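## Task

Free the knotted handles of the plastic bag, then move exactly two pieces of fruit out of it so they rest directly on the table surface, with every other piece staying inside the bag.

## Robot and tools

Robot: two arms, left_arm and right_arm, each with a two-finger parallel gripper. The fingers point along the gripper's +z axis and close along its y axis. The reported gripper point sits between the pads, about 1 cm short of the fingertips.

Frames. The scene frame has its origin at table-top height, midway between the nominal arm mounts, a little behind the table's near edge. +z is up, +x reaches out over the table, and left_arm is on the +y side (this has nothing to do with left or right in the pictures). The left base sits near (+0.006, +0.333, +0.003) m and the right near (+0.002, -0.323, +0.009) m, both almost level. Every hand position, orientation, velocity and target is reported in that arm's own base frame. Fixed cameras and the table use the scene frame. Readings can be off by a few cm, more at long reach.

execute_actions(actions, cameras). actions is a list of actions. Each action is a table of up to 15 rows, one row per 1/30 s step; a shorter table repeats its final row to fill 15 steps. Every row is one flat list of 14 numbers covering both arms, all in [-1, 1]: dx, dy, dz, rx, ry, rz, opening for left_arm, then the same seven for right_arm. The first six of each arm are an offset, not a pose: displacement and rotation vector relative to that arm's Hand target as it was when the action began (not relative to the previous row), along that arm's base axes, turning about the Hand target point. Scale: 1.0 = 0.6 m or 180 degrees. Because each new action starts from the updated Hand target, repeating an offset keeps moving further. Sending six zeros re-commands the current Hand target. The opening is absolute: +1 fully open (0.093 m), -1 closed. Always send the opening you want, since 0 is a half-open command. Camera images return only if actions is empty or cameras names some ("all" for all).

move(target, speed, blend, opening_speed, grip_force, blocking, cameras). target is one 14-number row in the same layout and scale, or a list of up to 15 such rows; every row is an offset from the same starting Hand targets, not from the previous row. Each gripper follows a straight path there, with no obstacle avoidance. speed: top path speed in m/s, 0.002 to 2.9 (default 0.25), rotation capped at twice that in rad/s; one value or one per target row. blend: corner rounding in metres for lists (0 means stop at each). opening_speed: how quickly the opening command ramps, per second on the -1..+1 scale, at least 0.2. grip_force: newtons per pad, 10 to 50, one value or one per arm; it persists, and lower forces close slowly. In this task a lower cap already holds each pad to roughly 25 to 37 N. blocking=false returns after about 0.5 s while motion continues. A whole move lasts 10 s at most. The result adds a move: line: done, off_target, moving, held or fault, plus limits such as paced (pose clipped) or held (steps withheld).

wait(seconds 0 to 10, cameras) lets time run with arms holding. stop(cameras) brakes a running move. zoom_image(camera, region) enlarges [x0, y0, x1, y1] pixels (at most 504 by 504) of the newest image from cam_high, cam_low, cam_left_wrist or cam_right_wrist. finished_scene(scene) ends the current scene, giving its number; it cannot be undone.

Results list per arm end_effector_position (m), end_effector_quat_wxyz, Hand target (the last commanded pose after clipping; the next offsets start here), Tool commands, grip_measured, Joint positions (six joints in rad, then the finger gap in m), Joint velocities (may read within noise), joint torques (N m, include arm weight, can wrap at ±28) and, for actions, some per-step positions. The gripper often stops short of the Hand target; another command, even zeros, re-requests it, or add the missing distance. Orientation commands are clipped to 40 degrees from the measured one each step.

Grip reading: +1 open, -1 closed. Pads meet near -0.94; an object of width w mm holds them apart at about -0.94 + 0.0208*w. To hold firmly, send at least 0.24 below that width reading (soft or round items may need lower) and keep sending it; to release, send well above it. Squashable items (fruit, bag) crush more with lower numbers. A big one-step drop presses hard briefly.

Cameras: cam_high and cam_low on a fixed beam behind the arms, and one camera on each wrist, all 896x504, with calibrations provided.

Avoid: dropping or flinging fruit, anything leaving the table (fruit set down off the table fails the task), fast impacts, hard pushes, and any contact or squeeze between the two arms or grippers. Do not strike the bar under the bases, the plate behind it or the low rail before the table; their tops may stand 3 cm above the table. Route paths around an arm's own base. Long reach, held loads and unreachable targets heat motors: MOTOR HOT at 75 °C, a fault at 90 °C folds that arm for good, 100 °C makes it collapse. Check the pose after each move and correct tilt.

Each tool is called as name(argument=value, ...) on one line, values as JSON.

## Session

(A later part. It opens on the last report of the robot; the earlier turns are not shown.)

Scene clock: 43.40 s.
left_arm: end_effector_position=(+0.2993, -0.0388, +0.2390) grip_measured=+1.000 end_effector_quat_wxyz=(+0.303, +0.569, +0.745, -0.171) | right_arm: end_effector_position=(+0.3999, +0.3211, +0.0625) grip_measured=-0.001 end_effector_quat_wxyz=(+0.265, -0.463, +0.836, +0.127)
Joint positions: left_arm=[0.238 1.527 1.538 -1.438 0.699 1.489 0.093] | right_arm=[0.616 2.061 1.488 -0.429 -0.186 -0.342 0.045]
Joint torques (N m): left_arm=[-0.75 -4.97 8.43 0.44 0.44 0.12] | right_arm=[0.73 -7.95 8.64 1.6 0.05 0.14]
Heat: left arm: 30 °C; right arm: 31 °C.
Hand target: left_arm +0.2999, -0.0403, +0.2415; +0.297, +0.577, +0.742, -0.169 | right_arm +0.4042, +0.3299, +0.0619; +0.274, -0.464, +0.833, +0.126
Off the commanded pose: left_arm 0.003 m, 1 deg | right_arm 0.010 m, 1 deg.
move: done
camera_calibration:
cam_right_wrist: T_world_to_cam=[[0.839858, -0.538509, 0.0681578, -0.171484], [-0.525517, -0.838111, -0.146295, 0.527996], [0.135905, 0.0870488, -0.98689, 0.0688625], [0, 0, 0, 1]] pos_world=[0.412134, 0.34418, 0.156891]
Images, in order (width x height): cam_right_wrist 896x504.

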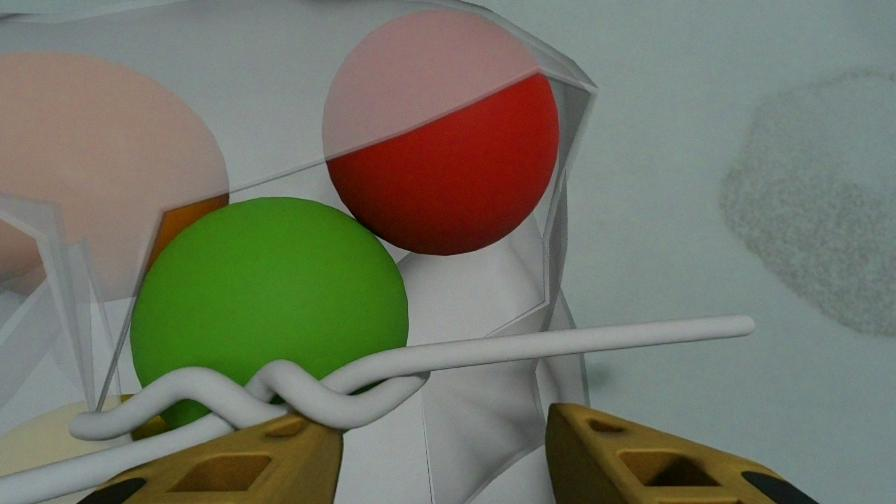

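move(target=[[0,0,0,0,0,0,1,0.0,0.0,0.03,0,0,0,0],[0,0,0,0,0,0,1,0.017,0.02,0.027,0,0,0,0]], speed=0.08, cameras=["cam_right_wrist","cam_low"])

zoom_image(camera="cam_low", region=[450, 200, 570, 320])

Scene clock: 45.97 s.
left_arm: end_effector_position=(+0.2993, -0.0388, +0.2390) grip_measured=+1.000 end_effector_quat_wxyz=(+0.303, +0.569, +0.745, -0.171) | right_arm: end_effector_position=(+0.4142, +0.3367, +0.0828) grip_measured=-0.001 end_effector_quat_wxyz=(+0.281, -0.463, +0.831, +0.129)
Joint positions: left_arm=[0.238 1.527 1.538 -1.438 0.699 1.489 0.093] | right_arm=[0.625 2.095 1.606 -0.477 -0.182 -0.334 0.045]
Joint torques (N m): left_arm=[-0.75 -4.94 8.4 0.45 0.45 0.11] | right_arm=[0.58 -7.92 9.61 1.29 0.08 0.13]
Heat: left arm: 30 °C; right arm: 31 °C.
Hand target: left_arm +0.2999, -0.0403, +0.2415; +0.297, +0.577, +0.742, -0.169 | right_arm +0.4145, +0.3418, +0.0782; +0.274, -0.464, +0.833, +0.127
Off the commanded pose: left_arm 0.003 m, 1 deg | right_arm 0.007 m, 1 deg.
move: done
camera_calibration:
cam_right_wrist: T_world_to_cam=[[0.838649, -0.538782, 0.0798831, -0.17698], [-0.519928, -0.835596, -0.177351, 0.550985], [0.162304, 0.107202, -0.9809, 0.0674492], [0, 0, 0, 1]] pos_world=[0.423949, 0.357817, 0.178016]
Images, in order (width x height): cam_low 896x504, cam_right_wrist 896x504.

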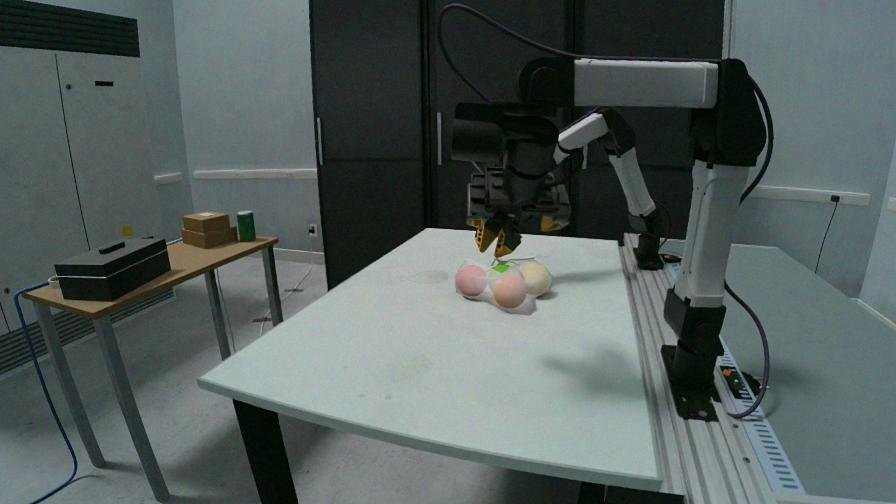

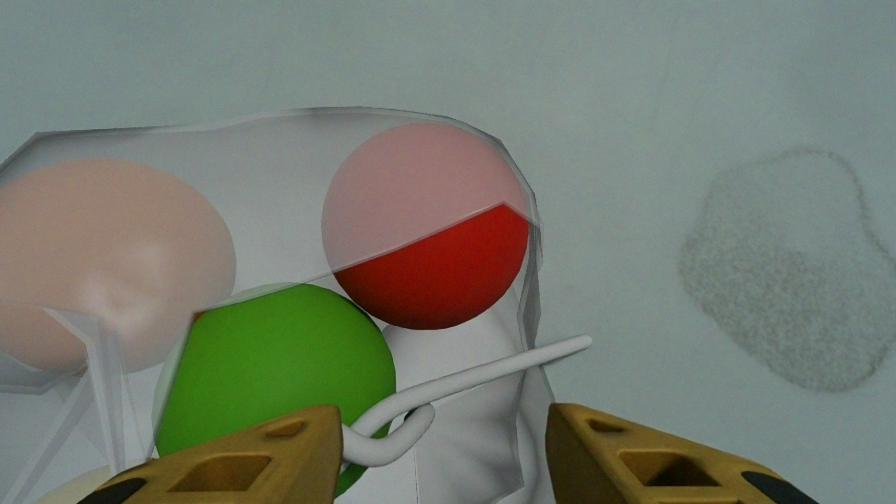

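Scaled by 4.200 from the camera's 896x504 image, which has a finer 1280x720 frame.

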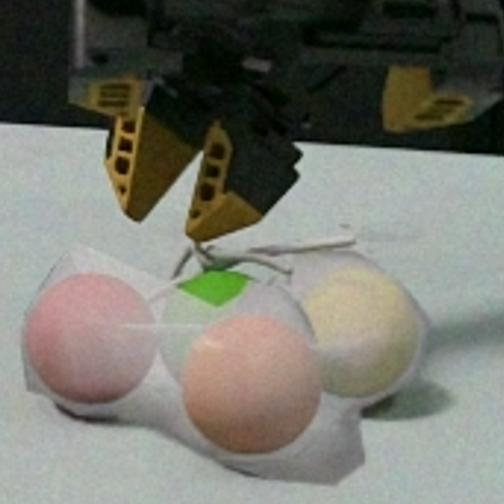

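move(target=[[0,0,0,0,0,0,1,-0.006,0.004,0,0,0,0,-0.4],[0,0,0,0,0,0,1,-0.006,0.004,-0.038,0,0,0,-0.4],[0,0,0,0,0,0,1,-0.006,0.004,-0.038,0,0,0,-1]], speed=0.08, cameras=["cam_right_wrist","cam_low"])

zoom_image(camera="cam_low", region=[450, 200, 570, 320])

Scene clock: 48.83 s.
left_arm: end_effector_position=(+0.2993, -0.0388, +0.2390) grip_measured=+1.000 end_effector_quat_wxyz=(+0.303, +0.569, +0.745, -0.171) | right_arm: end_effector_position=(+0.4130, +0.3402, +0.0674) grip_measured=-0.985 end_effector_quat_wxyz=(+0.279, -0.463, +0.832, +0.128)
Joint positions: left_arm=[0.238 1.527 1.538 -1.438 0.699 1.489 0.093] | right_arm=[0.634 2.117 1.58 -0.431 -0.175 -0.327 0]
Joint torques (N m): left_arm=[-0.73 -5 8.35 0.45 0.44 0.11] | right_arm=[0.59 -8.28 6.3 1.62 0.06 0.14]
Heat: left arm: 30 °C; right arm: 31 °C.
Hand target: left_arm +0.2999, -0.0403, +0.2415; +0.297, +0.577, +0.742, -0.169 | right_arm +0.4109, +0.3442, +0.0553; +0.274, -0.464, +0.833, +0.126
Off the commanded pose: left_arm 0.003 m, 1 deg | right_arm 0.013 m, 1 deg.
move: off_target (right_arm); target 3's new opening was sent with right_arm's hand 0.013 m and 1 deg from that target
camera_calibration:
cam_right_wrist: T_world_to_cam=[[0.838164, -0.53956, 0.0797279, -0.172344], [-0.521405, -0.835552, -0.173176, 0.550833], [0.160056, 0.10358, -0.981659, 0.0543814], [0, 0, 0, 1]] pos_world=[0.422956, 0.361626, 0.162516]
Images, in order (width x height): cam_low 896x504, cam_right_wrist 896x504.

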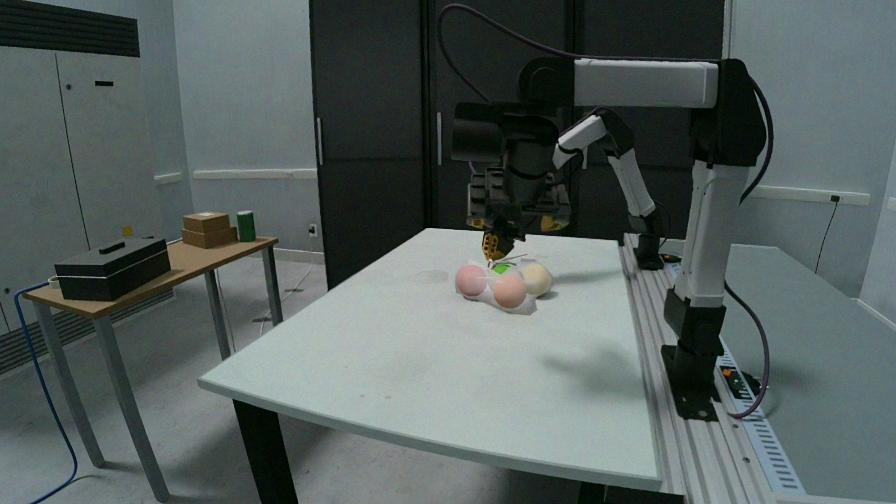

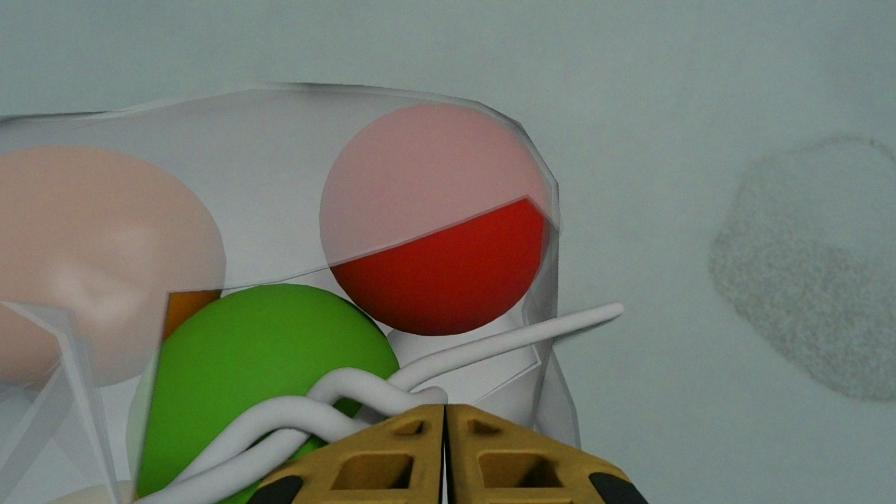

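Scaled by 4.200 from the camera's 896x504 image, which has a finer 1280x720 frame.

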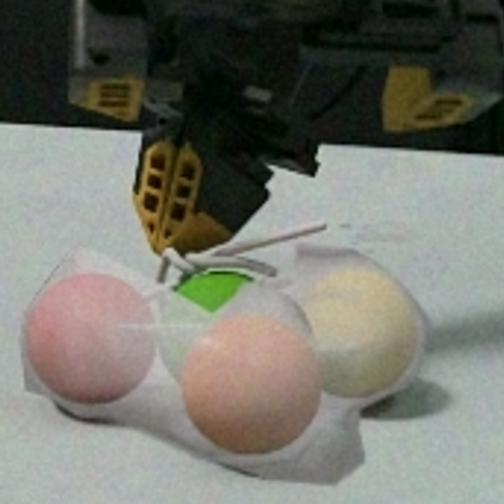

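move(target=[0,0,0,0,0,0,1,0.05,-0.2,0.02,0,0,0,-1], speed=0.12, cameras=["cam_right_wrist","cam_high"])

zoom_image(camera="cam_high", region=[390, 150, 530, 290])

Scene clock: 51.20 s.
left_arm: end_effector_position=(+0.2993, -0.0388, +0.2390) grip_measured=+1.000 end_effector_quat_wxyz=(+0.303, +0.569, +0.745, -0.171) | right_arm: end_effector_position=(+0.4474, +0.2207, +0.0524) grip_measured=-0.985 end_effector_quat_wxyz=(+0.266, -0.456, +0.840, +0.122)
Joint positions: left_arm=[0.238 1.527 1.538 -1.438 0.699 1.489 0.093] | right_arm=[0.356 2.062 1.458 -0.449 -0.307 -0.557 0]
Joint torques (N m): left_arm=[-0.73 -5 8.36 0.45 0.43 0.13] | right_arm=[0.34 -12.93 5.91 1.11 -0.22 -0.02]
Heat: left arm: 30 °C; right arm: 32 °C.
Hand target: left_arm +0.2999, -0.0403, +0.2415; +0.297, +0.577, +0.742, -0.169 | right_arm +0.4409, +0.2242, +0.0672; +0.274, -0.464, +0.833, +0.127
Off the commanded pose: left_arm 0.003 m, 1 deg | right_arm 0.017 m, 2 deg.
move: off_target (right_arm)
camera_calibration:
cam_right_wrist: T_world_to_cam=[[0.829583, -0.553643, 0.0726054, -0.257096], [-0.540564, -0.828877, -0.144064, 0.471838], [0.139941, 0.080265, -0.986901, 0.0609556], [0, 0, 0, 1]] pos_world=[0.459811, 0.243863, 0.146798]
Images, in order (width x height): cam_high 896x504, cam_right_wrist 896x504.

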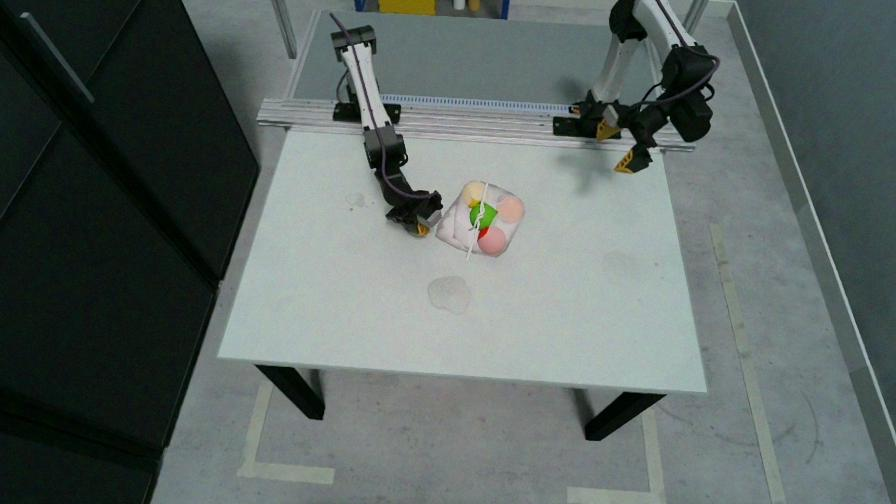

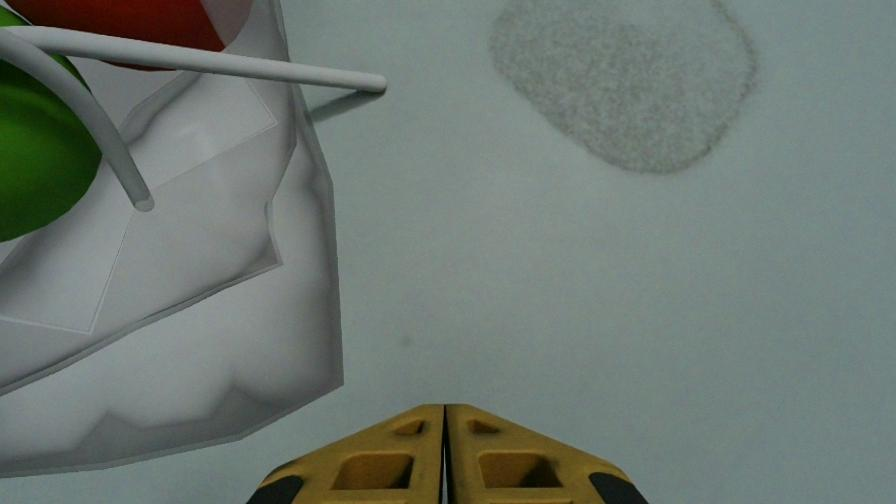

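Scaled by 3.600 from the camera's 896x504 image, which has a finer 1280x720 frame.

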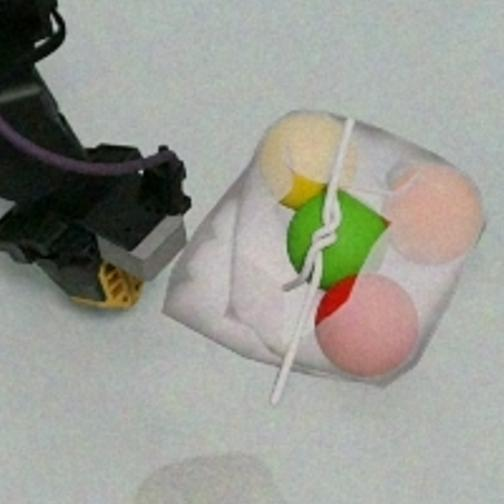

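move(target=[[0,0,0,0,0,0,1,-0.03,0.0,0.06,0,0,0,0],[0,0,0,0,0,0,1,-0.067,0.09,0.097,0,0,0,0]], speed=0.15, blend=0.01, cameras=["cam_right_wrist"])

zoom_image(camera="cam_right_wrist", region=[250, 60, 650, 460])

Scene clock: 54.57 s.
left_arm: end_effector_position=(+0.2993, -0.0388, +0.2390) grip_measured=+1.000 end_effector_quat_wxyz=(+0.303, +0.569, +0.745, -0.171) | right_arm: end_effector_position=(+0.3978, +0.2752, +0.1043) grip_measured=-0.001 end_effector_quat_wxyz=(+0.255, -0.466, +0.837, +0.129)
Joint positions: left_arm=[0.238 1.527 1.538 -1.438 0.699 1.489 0.093] | right_arm=[0.522 1.937 1.493 -0.595 -0.242 -0.427 0.045]
Joint torques (N m): left_arm=[-0.73 -4.98 8.36 0.45 0.44 0.12] | right_arm=[0.25 -11.15 9.51 1.16 0.01 0.12]
Heat: left arm: 30 °C; right arm: 33 °C.
Hand target: left_arm +0.2999, -0.0403, +0.2415; +0.297, +0.577, +0.742, -0.169 | right_arm +0.4007, +0.2783, +0.1256; +0.274, -0.464, +0.833, +0.126
Off the commanded pose: left_arm 0.003 m, 1 deg | right_arm 0.022 m, 2 deg.
move: off_target (right_arm)
camera_calibration:
cam_right_wrist: T_world_to_cam=[[0.844549, -0.532499, 0.0564078, -0.199718], [-0.522533, -0.842569, -0.130525, 0.492873], [0.117032, 0.0807595, -0.989839, 0.124028], [0, 0, 0, 1]] pos_world=[0.411699, 0.298913, 0.198366]
Images, in order (width x height): cam_right_wrist 896x504.

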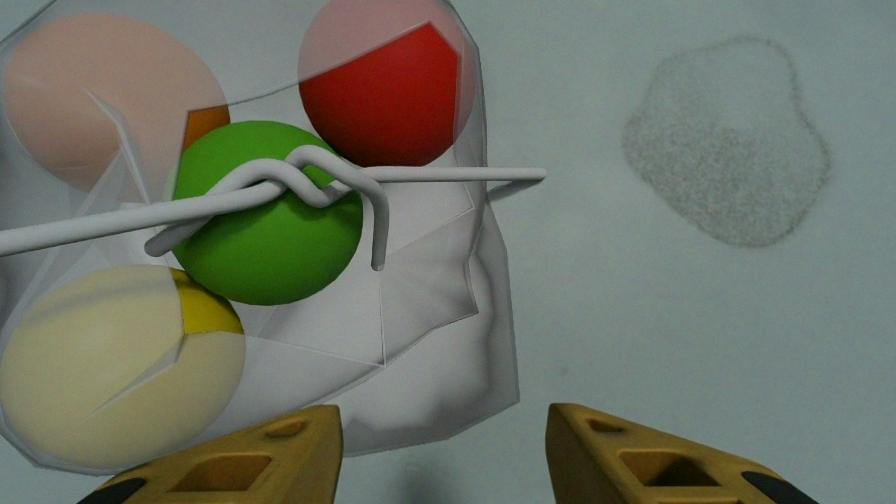

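Scaled by 1.260 from the camera's 896x504 image, which has a finer 1280x720 frame.

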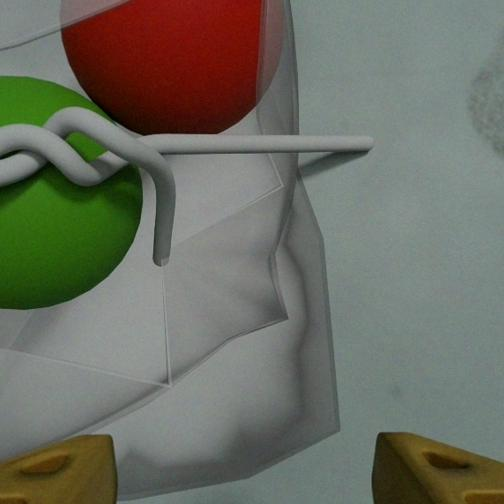

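move(target=[[0,0,0,0,0,0,1,0.003,0.055,-0.125,0,0,0,-0.45],[0,0,0,0,0,0,1,0.017,0.08,-0.169,0,0,0,-0.45]], speed=[0.15,0.08], cameras=["cam_right_wrist"])

zoom_image(camera="cam_right_wrist", region=[250, 160, 594, 504])

Scene clock: 58.87 s.
left_arm: end_effector_position=(+0.2993, -0.0388, +0.2390) grip_measured=+1.000 end_effector_quat_wxyz=(+0.303, +0.569, +0.745, -0.171) | right_arm: end_effector_position=(+0.4038, +0.3153, +0.0218) grip_measured=-0.449 end_effector_quat_wxyz=(+0.260, -0.463, +0.838, +0.126)
Joint positions: left_arm=[0.238 1.527 1.538 -1.438 0.699 1.489 0.093] | right_arm=[0.599 2.127 1.423 -0.311 -0.194 -0.355 0.024]
Joint torques (N m): left_arm=[-0.72 -4.98 8.4 0.43 0.44 0.13] | right_arm=[0.72 -8.12 9.16 1.58 0.03 0.15]
Heat: left arm: 31 °C; right arm: 33 °C.
Hand target: left_arm +0.2999, -0.0403, +0.2415; +0.297, +0.577, +0.742, -0.169 | right_arm +0.4109, +0.3262, +0.0242; +0.274, -0.464, +0.833, +0.126
Off the commanded pose: left_arm 0.003 m, 1 deg | right_arm 0.013 m, 2 deg.
move: off_target (right_arm)
camera_calibration:
cam_right_wrist: T_world_to_cam=[[0.840016, -0.538723, 0.0644275, -0.175153], [-0.527376, -0.838625, -0.13632, 0.519915], [0.127469, 0.0805334, -0.988568, 0.0342135], [0, 0, 0, 1]] pos_world=[0.416961, 0.338899, 0.115982]
Images, in order (width x height): cam_right_wrist 896x504.

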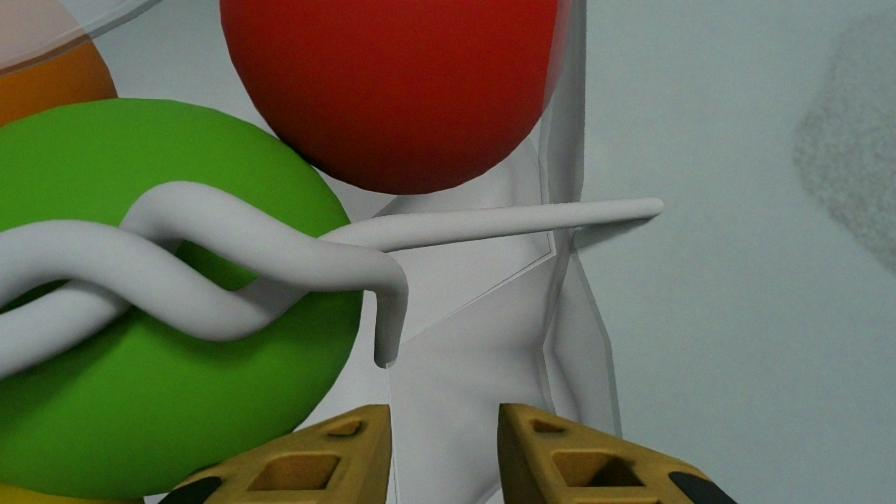

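Scaled by 1.465 from the camera's 896x504 image, which has a finer 1280x720 frame.

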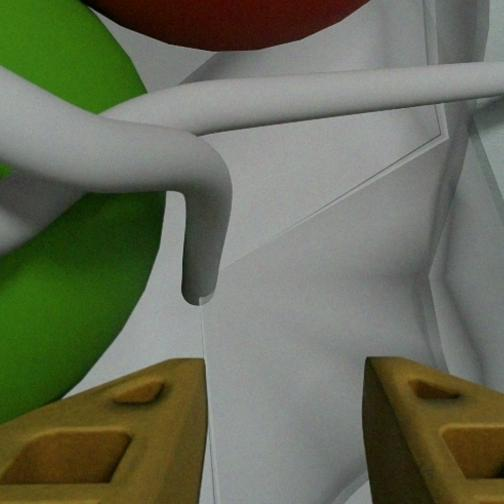

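move(target=[[0,0,0,0,0,0,1,-0.018,0.013,0.013,0,0,0,-0.45],[0,0,0,0,0,0,1,0.004,0.05,0.013,0,0,0,-0.45]], speed=0.06, cameras=["cam_right_wrist"])

zoom_image(camera="cam_right_wrist", region=[250, 160, 594, 504])

Scene clock: 61.43 s.
left_arm: end_effector_position=(+0.2993, -0.0388, +0.2390) grip_measured=+1.000 end_effector_quat_wxyz=(+0.303, +0.569, +0.745, -0.171) | right_arm: end_effector_position=(+0.4151, +0.3501, +0.0383) grip_measured=-0.449 end_effector_quat_wxyz=(+0.283, -0.461, +0.831, +0.127)
Joint positions: left_arm=[0.238 1.527 1.538 -1.438 0.699 1.489 0.093] | right_arm=[0.65 2.178 1.55 -0.329 -0.163 -0.311 0.024]
Joint torques (N m): left_arm=[-0.72 -5.05 8.42 0.44 0.44 0.11] | right_arm=[0.77 -8.25 9.39 1.2 0.04 0.13]
Heat: left arm: 31 °C; right arm: 34 °C.
Hand target: left_arm +0.2999, -0.0403, +0.2415; +0.297, +0.577, +0.742, -0.169 | right_arm +0.4133, +0.3562, +0.0320; +0.274, -0.464, +0.833, +0.126
Off the commanded pose: left_arm 0.003 m, 1 deg | right_arm 0.009 m, 1 deg.
move: done
camera_calibration:
cam_right_wrist: T_world_to_cam=[[0.83575, -0.542657, 0.0839346, -0.164539], [-0.522877, -0.833153, -0.180155, 0.55517], [0.167693, 0.106677, -0.980051, 0.0200978], [0, 0, 0, 1]] pos_world=[0.424429, 0.371109, 0.133524]
Images, in order (width x height): cam_right_wrist 896x504.

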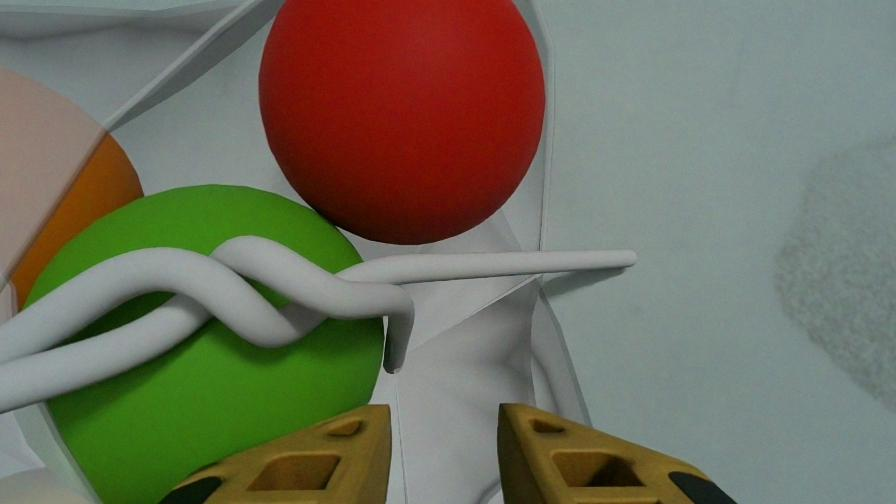

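Scaled by 1.465 from the camera's 896x504 image, which has a finer 1280x720 frame.

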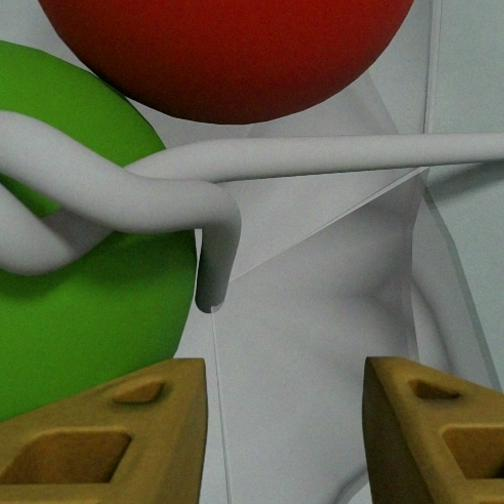

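move(target=[0.05,0.06,-0.05,0,0,0,1,-0.02,-0.035,0,0,0,0,-0.45], speed=0.15, cameras=["cam_left_wrist","cam_high"])

Scene clock: 63.57 s.
left_arm: end_effector_position=(+0.3235, -0.0079, +0.2076) grip_measured=+1.000 end_effector_quat_wxyz=(+0.290, +0.570, +0.746, -0.182) | right_arm: end_effector_position=(+0.3976, +0.3307, +0.0108) grip_measured=-0.449 end_effector_quat_wxyz=(+0.248, -0.461, +0.843, +0.120)
Joint positions: left_arm=[0.317 1.676 1.573 -1.432 0.699 1.609 0.093] | right_arm=[0.641 2.169 1.458 -0.322 -0.163 -0.315 0.024]
Joint torques (N m): left_arm=[0.47 -6.56 8.2 0.52 0.53 0.14] | right_arm=[-0.1 -13.6 6.09 1.52 -0.07 -0.03]
Heat: left arm: 31 °C; right arm: 34 °C.
Hand target: left_arm +0.3298, -0.0042, +0.2115; +0.297, +0.577, +0.742, -0.169 | right_arm +0.4011, +0.3353, +0.0319; +0.274, -0.464, +0.833, +0.127
Off the commanded pose: left_arm 0.008 m, 2 deg | right_arm 0.022 m, 3 deg.
move: off_target (right_arm)
camera_calibration:
cam_left_wrist: T_world_to_cam=[[-0.954532, -0.295946, -0.0358474, 0.312807], [-0.275104, 0.920799, -0.27649, 0.193039], [0.114834, -0.254057, -0.960348, 0.24519], [0, 0, 0, 1]] pos_world=[0.323534, -0.022884, 0.300055]
Images, in order (width x height): cam_high 896x504, cam_left_wrist 896x504.

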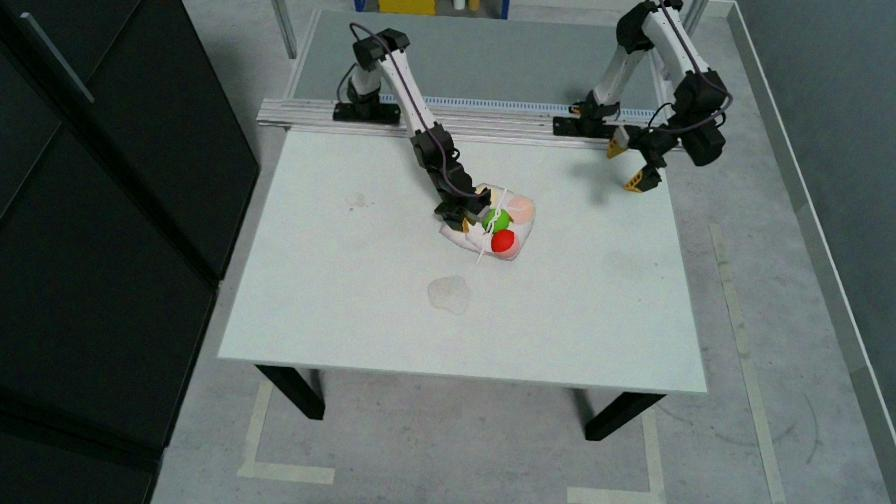

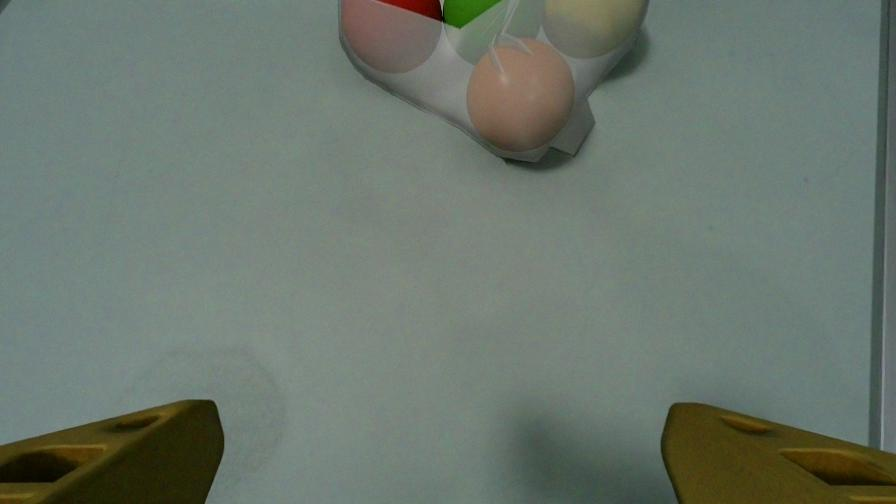

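move(target=[[0.025,-0.26,-0.15,0,0,0,1,0,0,0,0,0,0,-0.45],[0.025,-0.352,-0.291,0,0,0,1,0,0,0,0,0,0,-0.45],[0.025,-0.352,-0.291,0,0,0,-0.1,0,0,0,0,0,0,-0.45]], speed=[0.25,0.13,0.1], blend=[0.02,0,0], opening_speed=1, cameras=["cam_left_wrist","cam_high","cam_right_wrist"])

Scene clock: 68.23 s.
left_arm: end_effector_position=(+0.3481, -0.2145, +0.0456) grip_measured=+0.415 end_effector_quat_wxyz=(+0.304, +0.579, +0.737, -0.170) | right_arm: end_effector_position=(+0.3976, +0.3308, +0.0109) grip_measured=-0.449 end_effector_quat_wxyz=(+0.249, -0.462, +0.843, +0.120)
Joint positions: left_arm=[-0.354 1.781 0.977 -0.235 0.499 0.838 0.065] | right_arm=[0.641 2.169 1.458 -0.322 -0.163 -0.316 0.024]
Joint torques (N m): left_arm=[-0.58 -7.24 4.82 1.55 0.24 -0.12] | right_arm=[-0.1 -13.52 6.04 1.51 -0.06 -0.01]
Heat: left arm: 31 °C; right arm: 34 °C.
Hand target: left_arm +0.3448, -0.2155, +0.0369; +0.297, +0.577, +0.742, -0.169 | right_arm +0.4012, +0.3353, +0.0319; +0.274, -0.464, +0.833, +0.126
Off the commanded pose: left_arm 0.009 m, 1 deg | right_arm 0.022 m, 3 deg.
move: off_target (right_arm)
camera_calibration:
cam_left_wrist: T_world_to_cam=[[-0.95539, -0.285268, -0.0765039, 0.273734], [-0.253148, 0.924364, -0.285423, 0.338787], [0.15214, -0.253324, -0.955343, 0.0212749], [0, 0, 0, 1]] pos_world=[0.344049, -0.229686, 0.137964]
cam_right_wrist: T_world_to_cam=[[0.836882, -0.54402, 0.0605908, -0.157871], [-0.536065, -0.836934, -0.110348, 0.530765], [0.110742, 0.0598675, -0.992044, 0.0364234], [0, 0, 0, 1]] pos_world=[0.41261, 0.356149, 0.104268]
Images, in order (width x height): cam_high 896x504, cam_left_wrist 896x504, cam_right_wrist 896x504.

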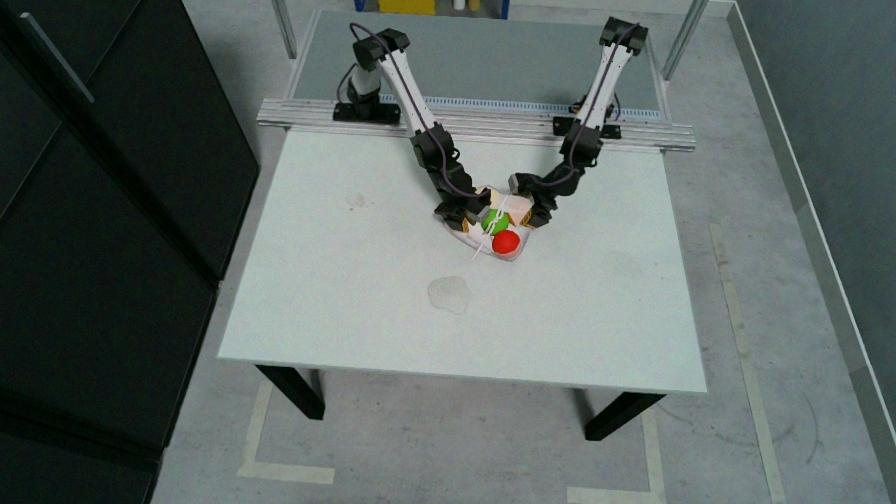

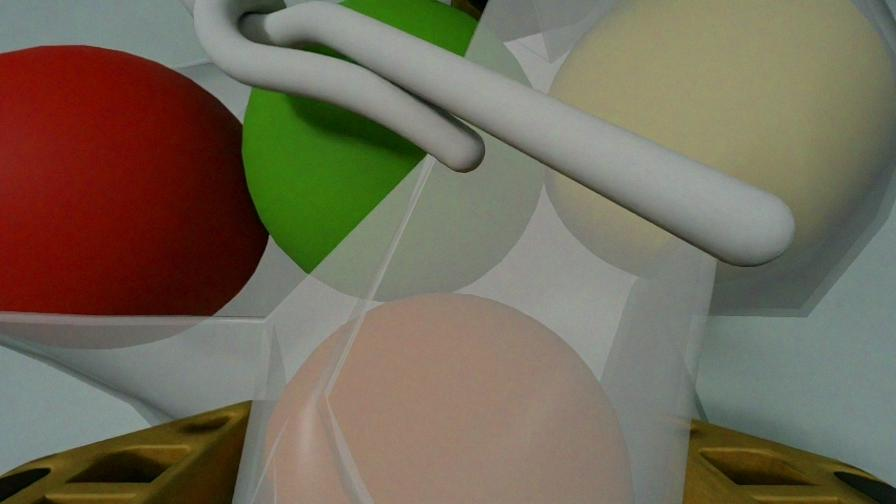

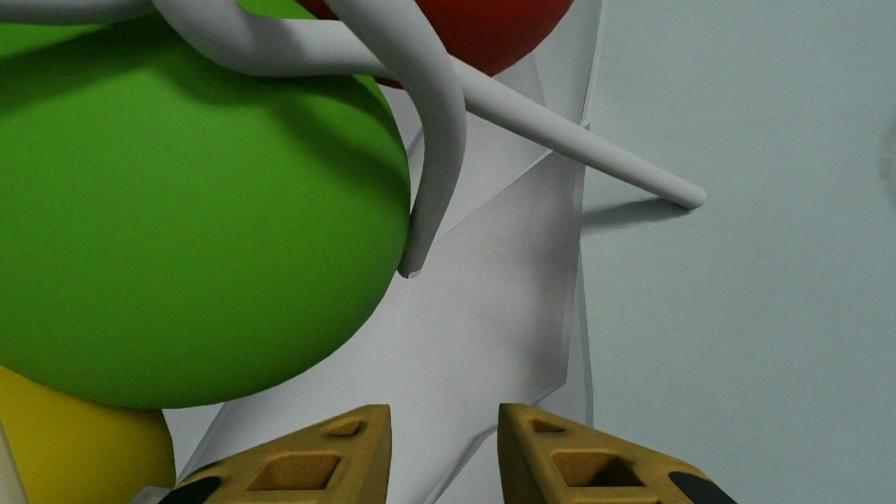

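move(target=[[0,0,0,0,0,0,-0.1,0,0,0.025,0,0,0,-0.55],[0,0,0,0,0,0,-0.1,0.023,0.052,0.007,0,0,0,-0.55]], speed=0.06, cameras=["cam_right_wrist"])

zoom_image(camera="cam_right_wrist", region=[250, 160, 594, 504])

Scene clock: 70.90 s.
left_arm: end_effector_position=(+0.3483, -0.2143, +0.0455) grip_measured=+0.415 end_effector_quat_wxyz=(+0.304, +0.578, +0.738, -0.170) | right_arm: end_effector_position=(+0.4186, +0.3607, +0.0457) grip_measured=-0.549 end_effector_quat_wxyz=(+0.288, -0.461, +0.830, +0.127)
Joint positions: left_arm=[-0.354 1.781 0.977 -0.235 0.497 0.838 0.065] | right_arm=[0.665 2.196 1.606 -0.356 -0.152 -0.299 0.019]
Joint torques (N m): left_arm=[-0.58 -7.2 4.77 1.55 0.28 -0.11] | right_arm=[0.85 -8.2 9.26 1.22 0.05 0.12]
Heat: left arm: 31 °C; right arm: 35 °C.
Hand target: left_arm +0.3448, -0.2154, +0.0368; +0.297, +0.577, +0.742, -0.169 | right_arm +0.4151, +0.3664, +0.0361; +0.274, -0.464, +0.833, +0.127
Off the commanded pose: left_arm 0.009 m, 1 deg | right_arm 0.012 m, 2 deg.
move: off_target (right_arm)
camera_calibration:
cam_right_wrist: T_world_to_cam=[[0.834127, -0.544406, 0.0886208, -0.161269], [-0.522751, -0.831528, -0.187863, 0.566889], [0.175965, 0.110375, -0.978189, 0.0207969], [0, 0, 0, 1]] pos_world=[0.427201, 0.381293, 0.141133]
Images, in order (width x height): cam_right_wrist 896x504.

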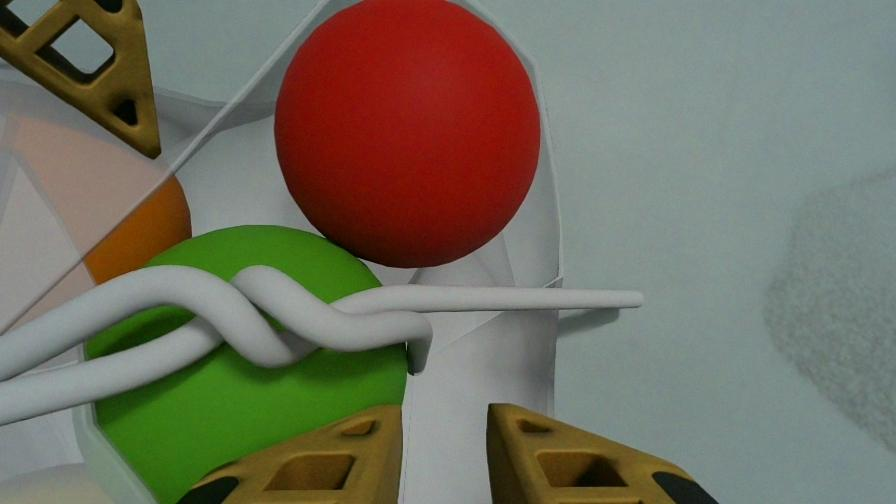

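Scaled by 1.465 from the camera's 896x504 image, which has a finer 1280x720 frame.

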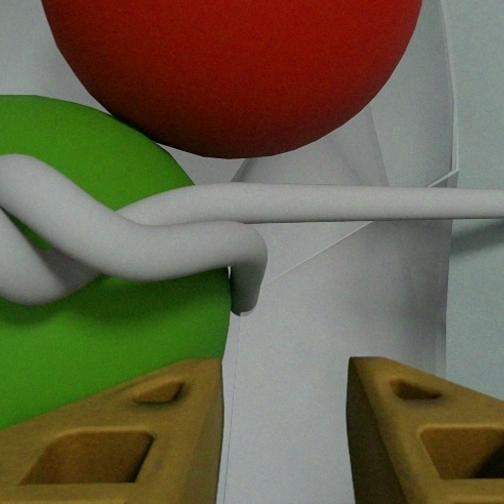

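move(target=[0,0,0,0,0,0,-0.1,0.014,0.033,0.0,0,0,0,-0.55], speed=0.06, cameras=["cam_right_wrist"])

zoom_image(camera="cam_right_wrist", region=[250, 160, 594, 504])

Scene clock: 72.33 s.
left_arm: end_effector_position=(+0.3485, -0.2140, +0.0454) grip_measured=+0.415 end_effector_quat_wxyz=(+0.304, +0.578, +0.738, -0.169) | right_arm: end_effector_position=(+0.4347, +0.3722, +0.0476) grip_measured=-0.549 end_effector_quat_wxyz=(+0.292, -0.453, +0.834, +0.115)
Joint positions: left_arm=[-0.354 1.781 0.977 -0.235 0.496 0.836 0.065] | right_arm=[0.673 2.265 1.728 -0.405 -0.119 -0.284 0.019]
Joint torques (N m): left_arm=[-0.57 -7.2 4.77 1.55 0.3 -0.1] | right_arm=[1.77 -8.39 9.28 1.26 -0.14 0.15]
Heat: left arm: 31 °C; right arm: 35 °C.
Hand target: left_arm +0.3448, -0.2155, +0.0368; +0.297, +0.577, +0.742, -0.169 | right_arm +0.4235, +0.3862, +0.0362; +0.274, -0.464, +0.833, +0.127
Off the commanded pose: left_arm 0.009 m, 1 deg | right_arm 0.021 m, 3 deg.
move: off_target (right_arm)
camera_calibration:
cam_right_wrist: T_world_to_cam=[[0.819871, -0.562601, 0.106262, -0.156452], [-0.539642, -0.821337, -0.18491, 0.588669], [0.191308, 0.0942593, -0.976994, 0.0177966], [0, 0, 0, 1]] pos_world=[0.442537, 0.393798, 0.142863]
Images, in order (width x height): cam_right_wrist 896x504.

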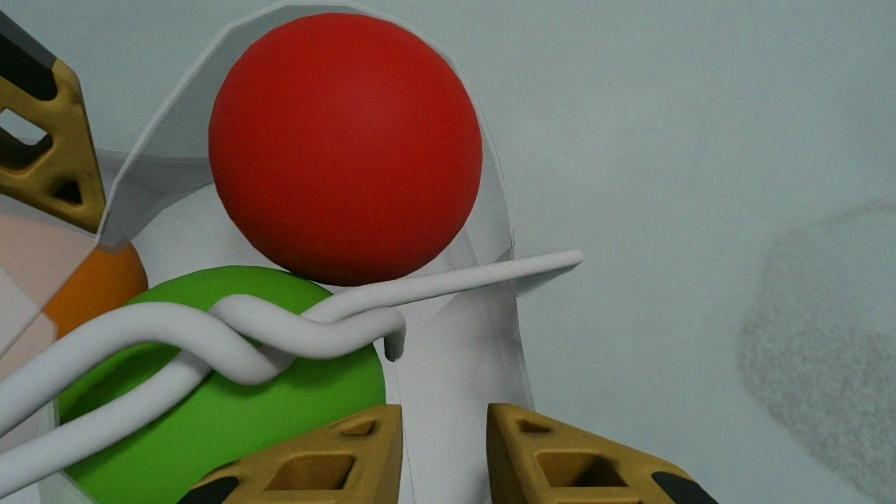

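Scaled by 1.465 from the camera's 896x504 image, which has a finer 1280x720 frame.

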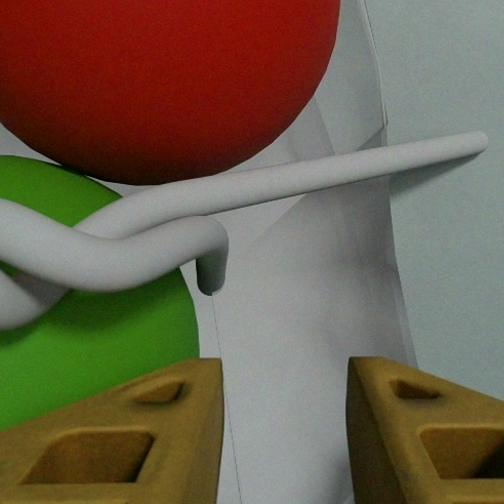

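move(target=[[0,0,0,0,0,0,-0.1,-0.03,-0.04,0.02,0,0,0,-0.4],[0,0,0,0,0,0,-0.1,-0.03,-0.03,0.14,-0.12,0.0695,0,-0.3]], speed=0.12, blend=0.005, cameras=["cam_right_wrist","cam_high"])

zoom_image(camera="cam_right_wrist", region=[250, 60, 694, 504])

Scene clock: 76.93 s.
left_arm: end_effector_position=(+0.3488, -0.2139, +0.0454) grip_measured=+0.415 end_effector_quat_wxyz=(+0.304, +0.577, +0.739, -0.168) | right_arm: end_effector_position=(+0.4079, +0.3639, +0.1283) grip_measured=-0.301 end_effector_quat_wxyz=(+0.148, -0.482, +0.863, +0.034)
Joint positions: left_arm=[-0.354 1.781 0.977 -0.234 0.494 0.835 0.065] | right_arm=[0.728 2.616 2.842 -1.491 -0.003 -0.29 0.031]
Joint torques (N m): left_arm=[-0.57 -7.27 4.78 1.55 0.31 -0.07] | right_arm=[0.69 -9.83 8.25 0.8 0.17 0.05]
Heat: left arm: 31 °C; right arm: 35 °C.
Hand target: left_arm +0.3448, -0.2155, +0.0369; +0.297, +0.577, +0.742, -0.169 | right_arm +0.4054, +0.3683, +0.1202; +0.090, -0.490, +0.867, +0.018
Off the commanded pose: left_arm 0.010 m, 1 deg | right_arm 0.009 m, 7 deg.
elbow stopped short (right arm): the move would have taken joint 3 (elbow) straighter than the controller allows.
move: off_target (right_arm); target 2's new opening was sent with right_arm's hand 0.009 m and 7 deg from that target
camera_calibration:
cam_right_wrist: T_world_to_cam=[[0.843608, -0.524158, 0.116552, -0.172686], [-0.536706, -0.82978, 0.153009, 0.540751], [0.0165113, -0.191633, -0.981328, 0.278393], [0, 0, 0, 1]] pos_world=[0.431307, 0.411539, 0.210582]
Images, in order (width x height): cam_high 896x504, cam_right_wrist 896x504.

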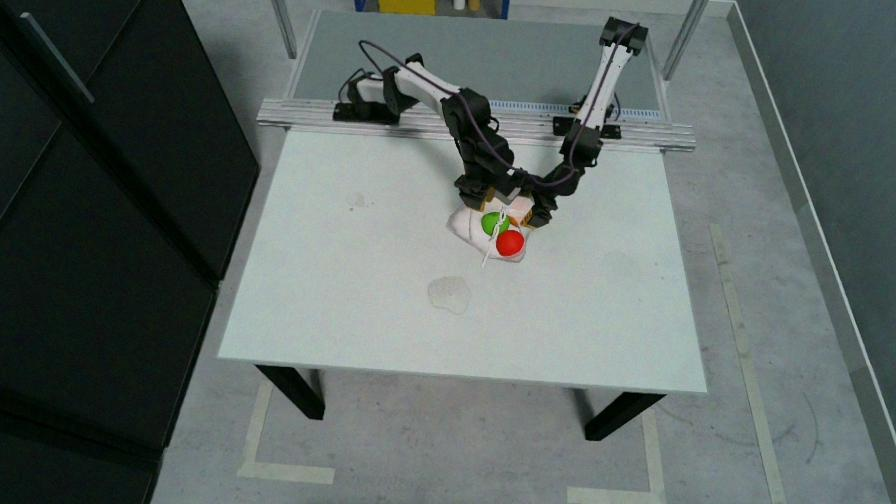

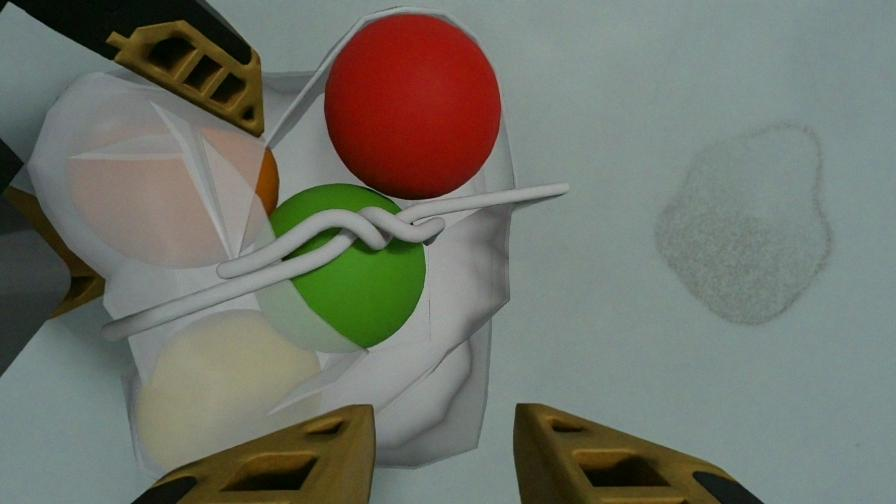

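Scaled by 1.135 from the camera's 896x504 image, which has a finer 1280x720 frame.

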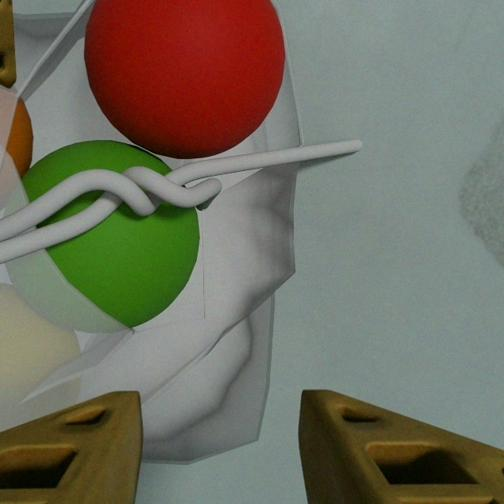

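move(target=[[0,0,0,0,0,0,-0.1,0.047,0.033,-0.03,0,0,0,-0.4],[0,0,0,0,0,0,-0.1,0.05,0.035,-0.10,0,0,0,-0.4]], speed=0.1, cameras=["cam_right_wrist"])

zoom_image(camera="cam_right_wrist", region=[250, 160, 594, 504])

Scene clock: 80.70 s.
left_arm: end_effector_position=(+0.3488, -0.2139, +0.0454) grip_measured=+0.415 end_effector_quat_wxyz=(+0.304, +0.577, +0.739, -0.168) | right_arm: end_effector_position=(+0.4296, +0.3832, +0.0656) grip_measured=-0.399 end_effector_quat_wxyz=(+0.149, -0.483, +0.862, +0.034)
Joint positions: left_arm=[-0.354 1.781 0.977 -0.234 0.494 0.835 0.065] | right_arm=[0.728 2.75 2.842 -1.356 -0.003 -0.292 0.026]
Joint torques (N m): left_arm=[-0.61 -7.21 4.75 1.54 0.29 -0.08] | right_arm=[-0.05 -10.51 8.59 1.17 0.12 -0.02]
Heat: left arm: 31 °C; right arm: 36 °C.
Hand target: left_arm +0.3448, -0.2155, +0.0369; +0.297, +0.577, +0.742, -0.169 | right_arm +0.4354, +0.3893, +0.0601; +0.090, -0.490, +0.867, +0.018
Off the commanded pose: left_arm 0.010 m, 1 deg | right_arm 0.010 m, 7 deg.
elbow stopped short (right arm): the move would have taken joint 3 (elbow) straighter than the controller allows.
move: off_target (right_arm)
camera_calibration:
cam_right_wrist: T_world_to_cam=[[0.844614, -0.5223, 0.117601, -0.174765], [-0.535064, -0.830998, 0.152143, 0.577877], [0.0182613, -0.191426, -0.981337, 0.219447], [0, 0, 0, 1]] pos_world=[0.452803, 0.430943, 0.147984]
Images, in order (width x height): cam_right_wrist 896x504.

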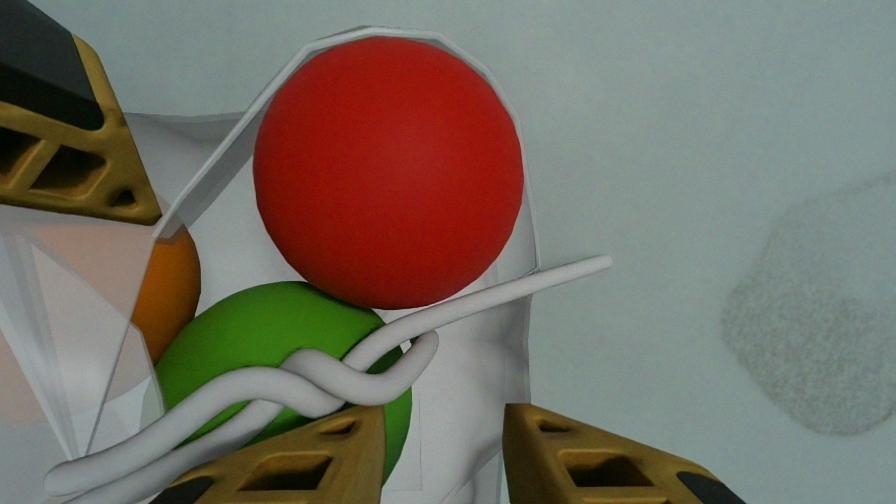

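Scaled by 1.465 from the camera's 896x504 image, which has a finer 1280x720 frame.

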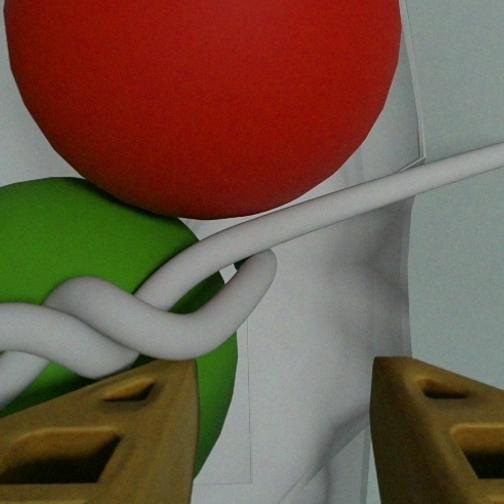

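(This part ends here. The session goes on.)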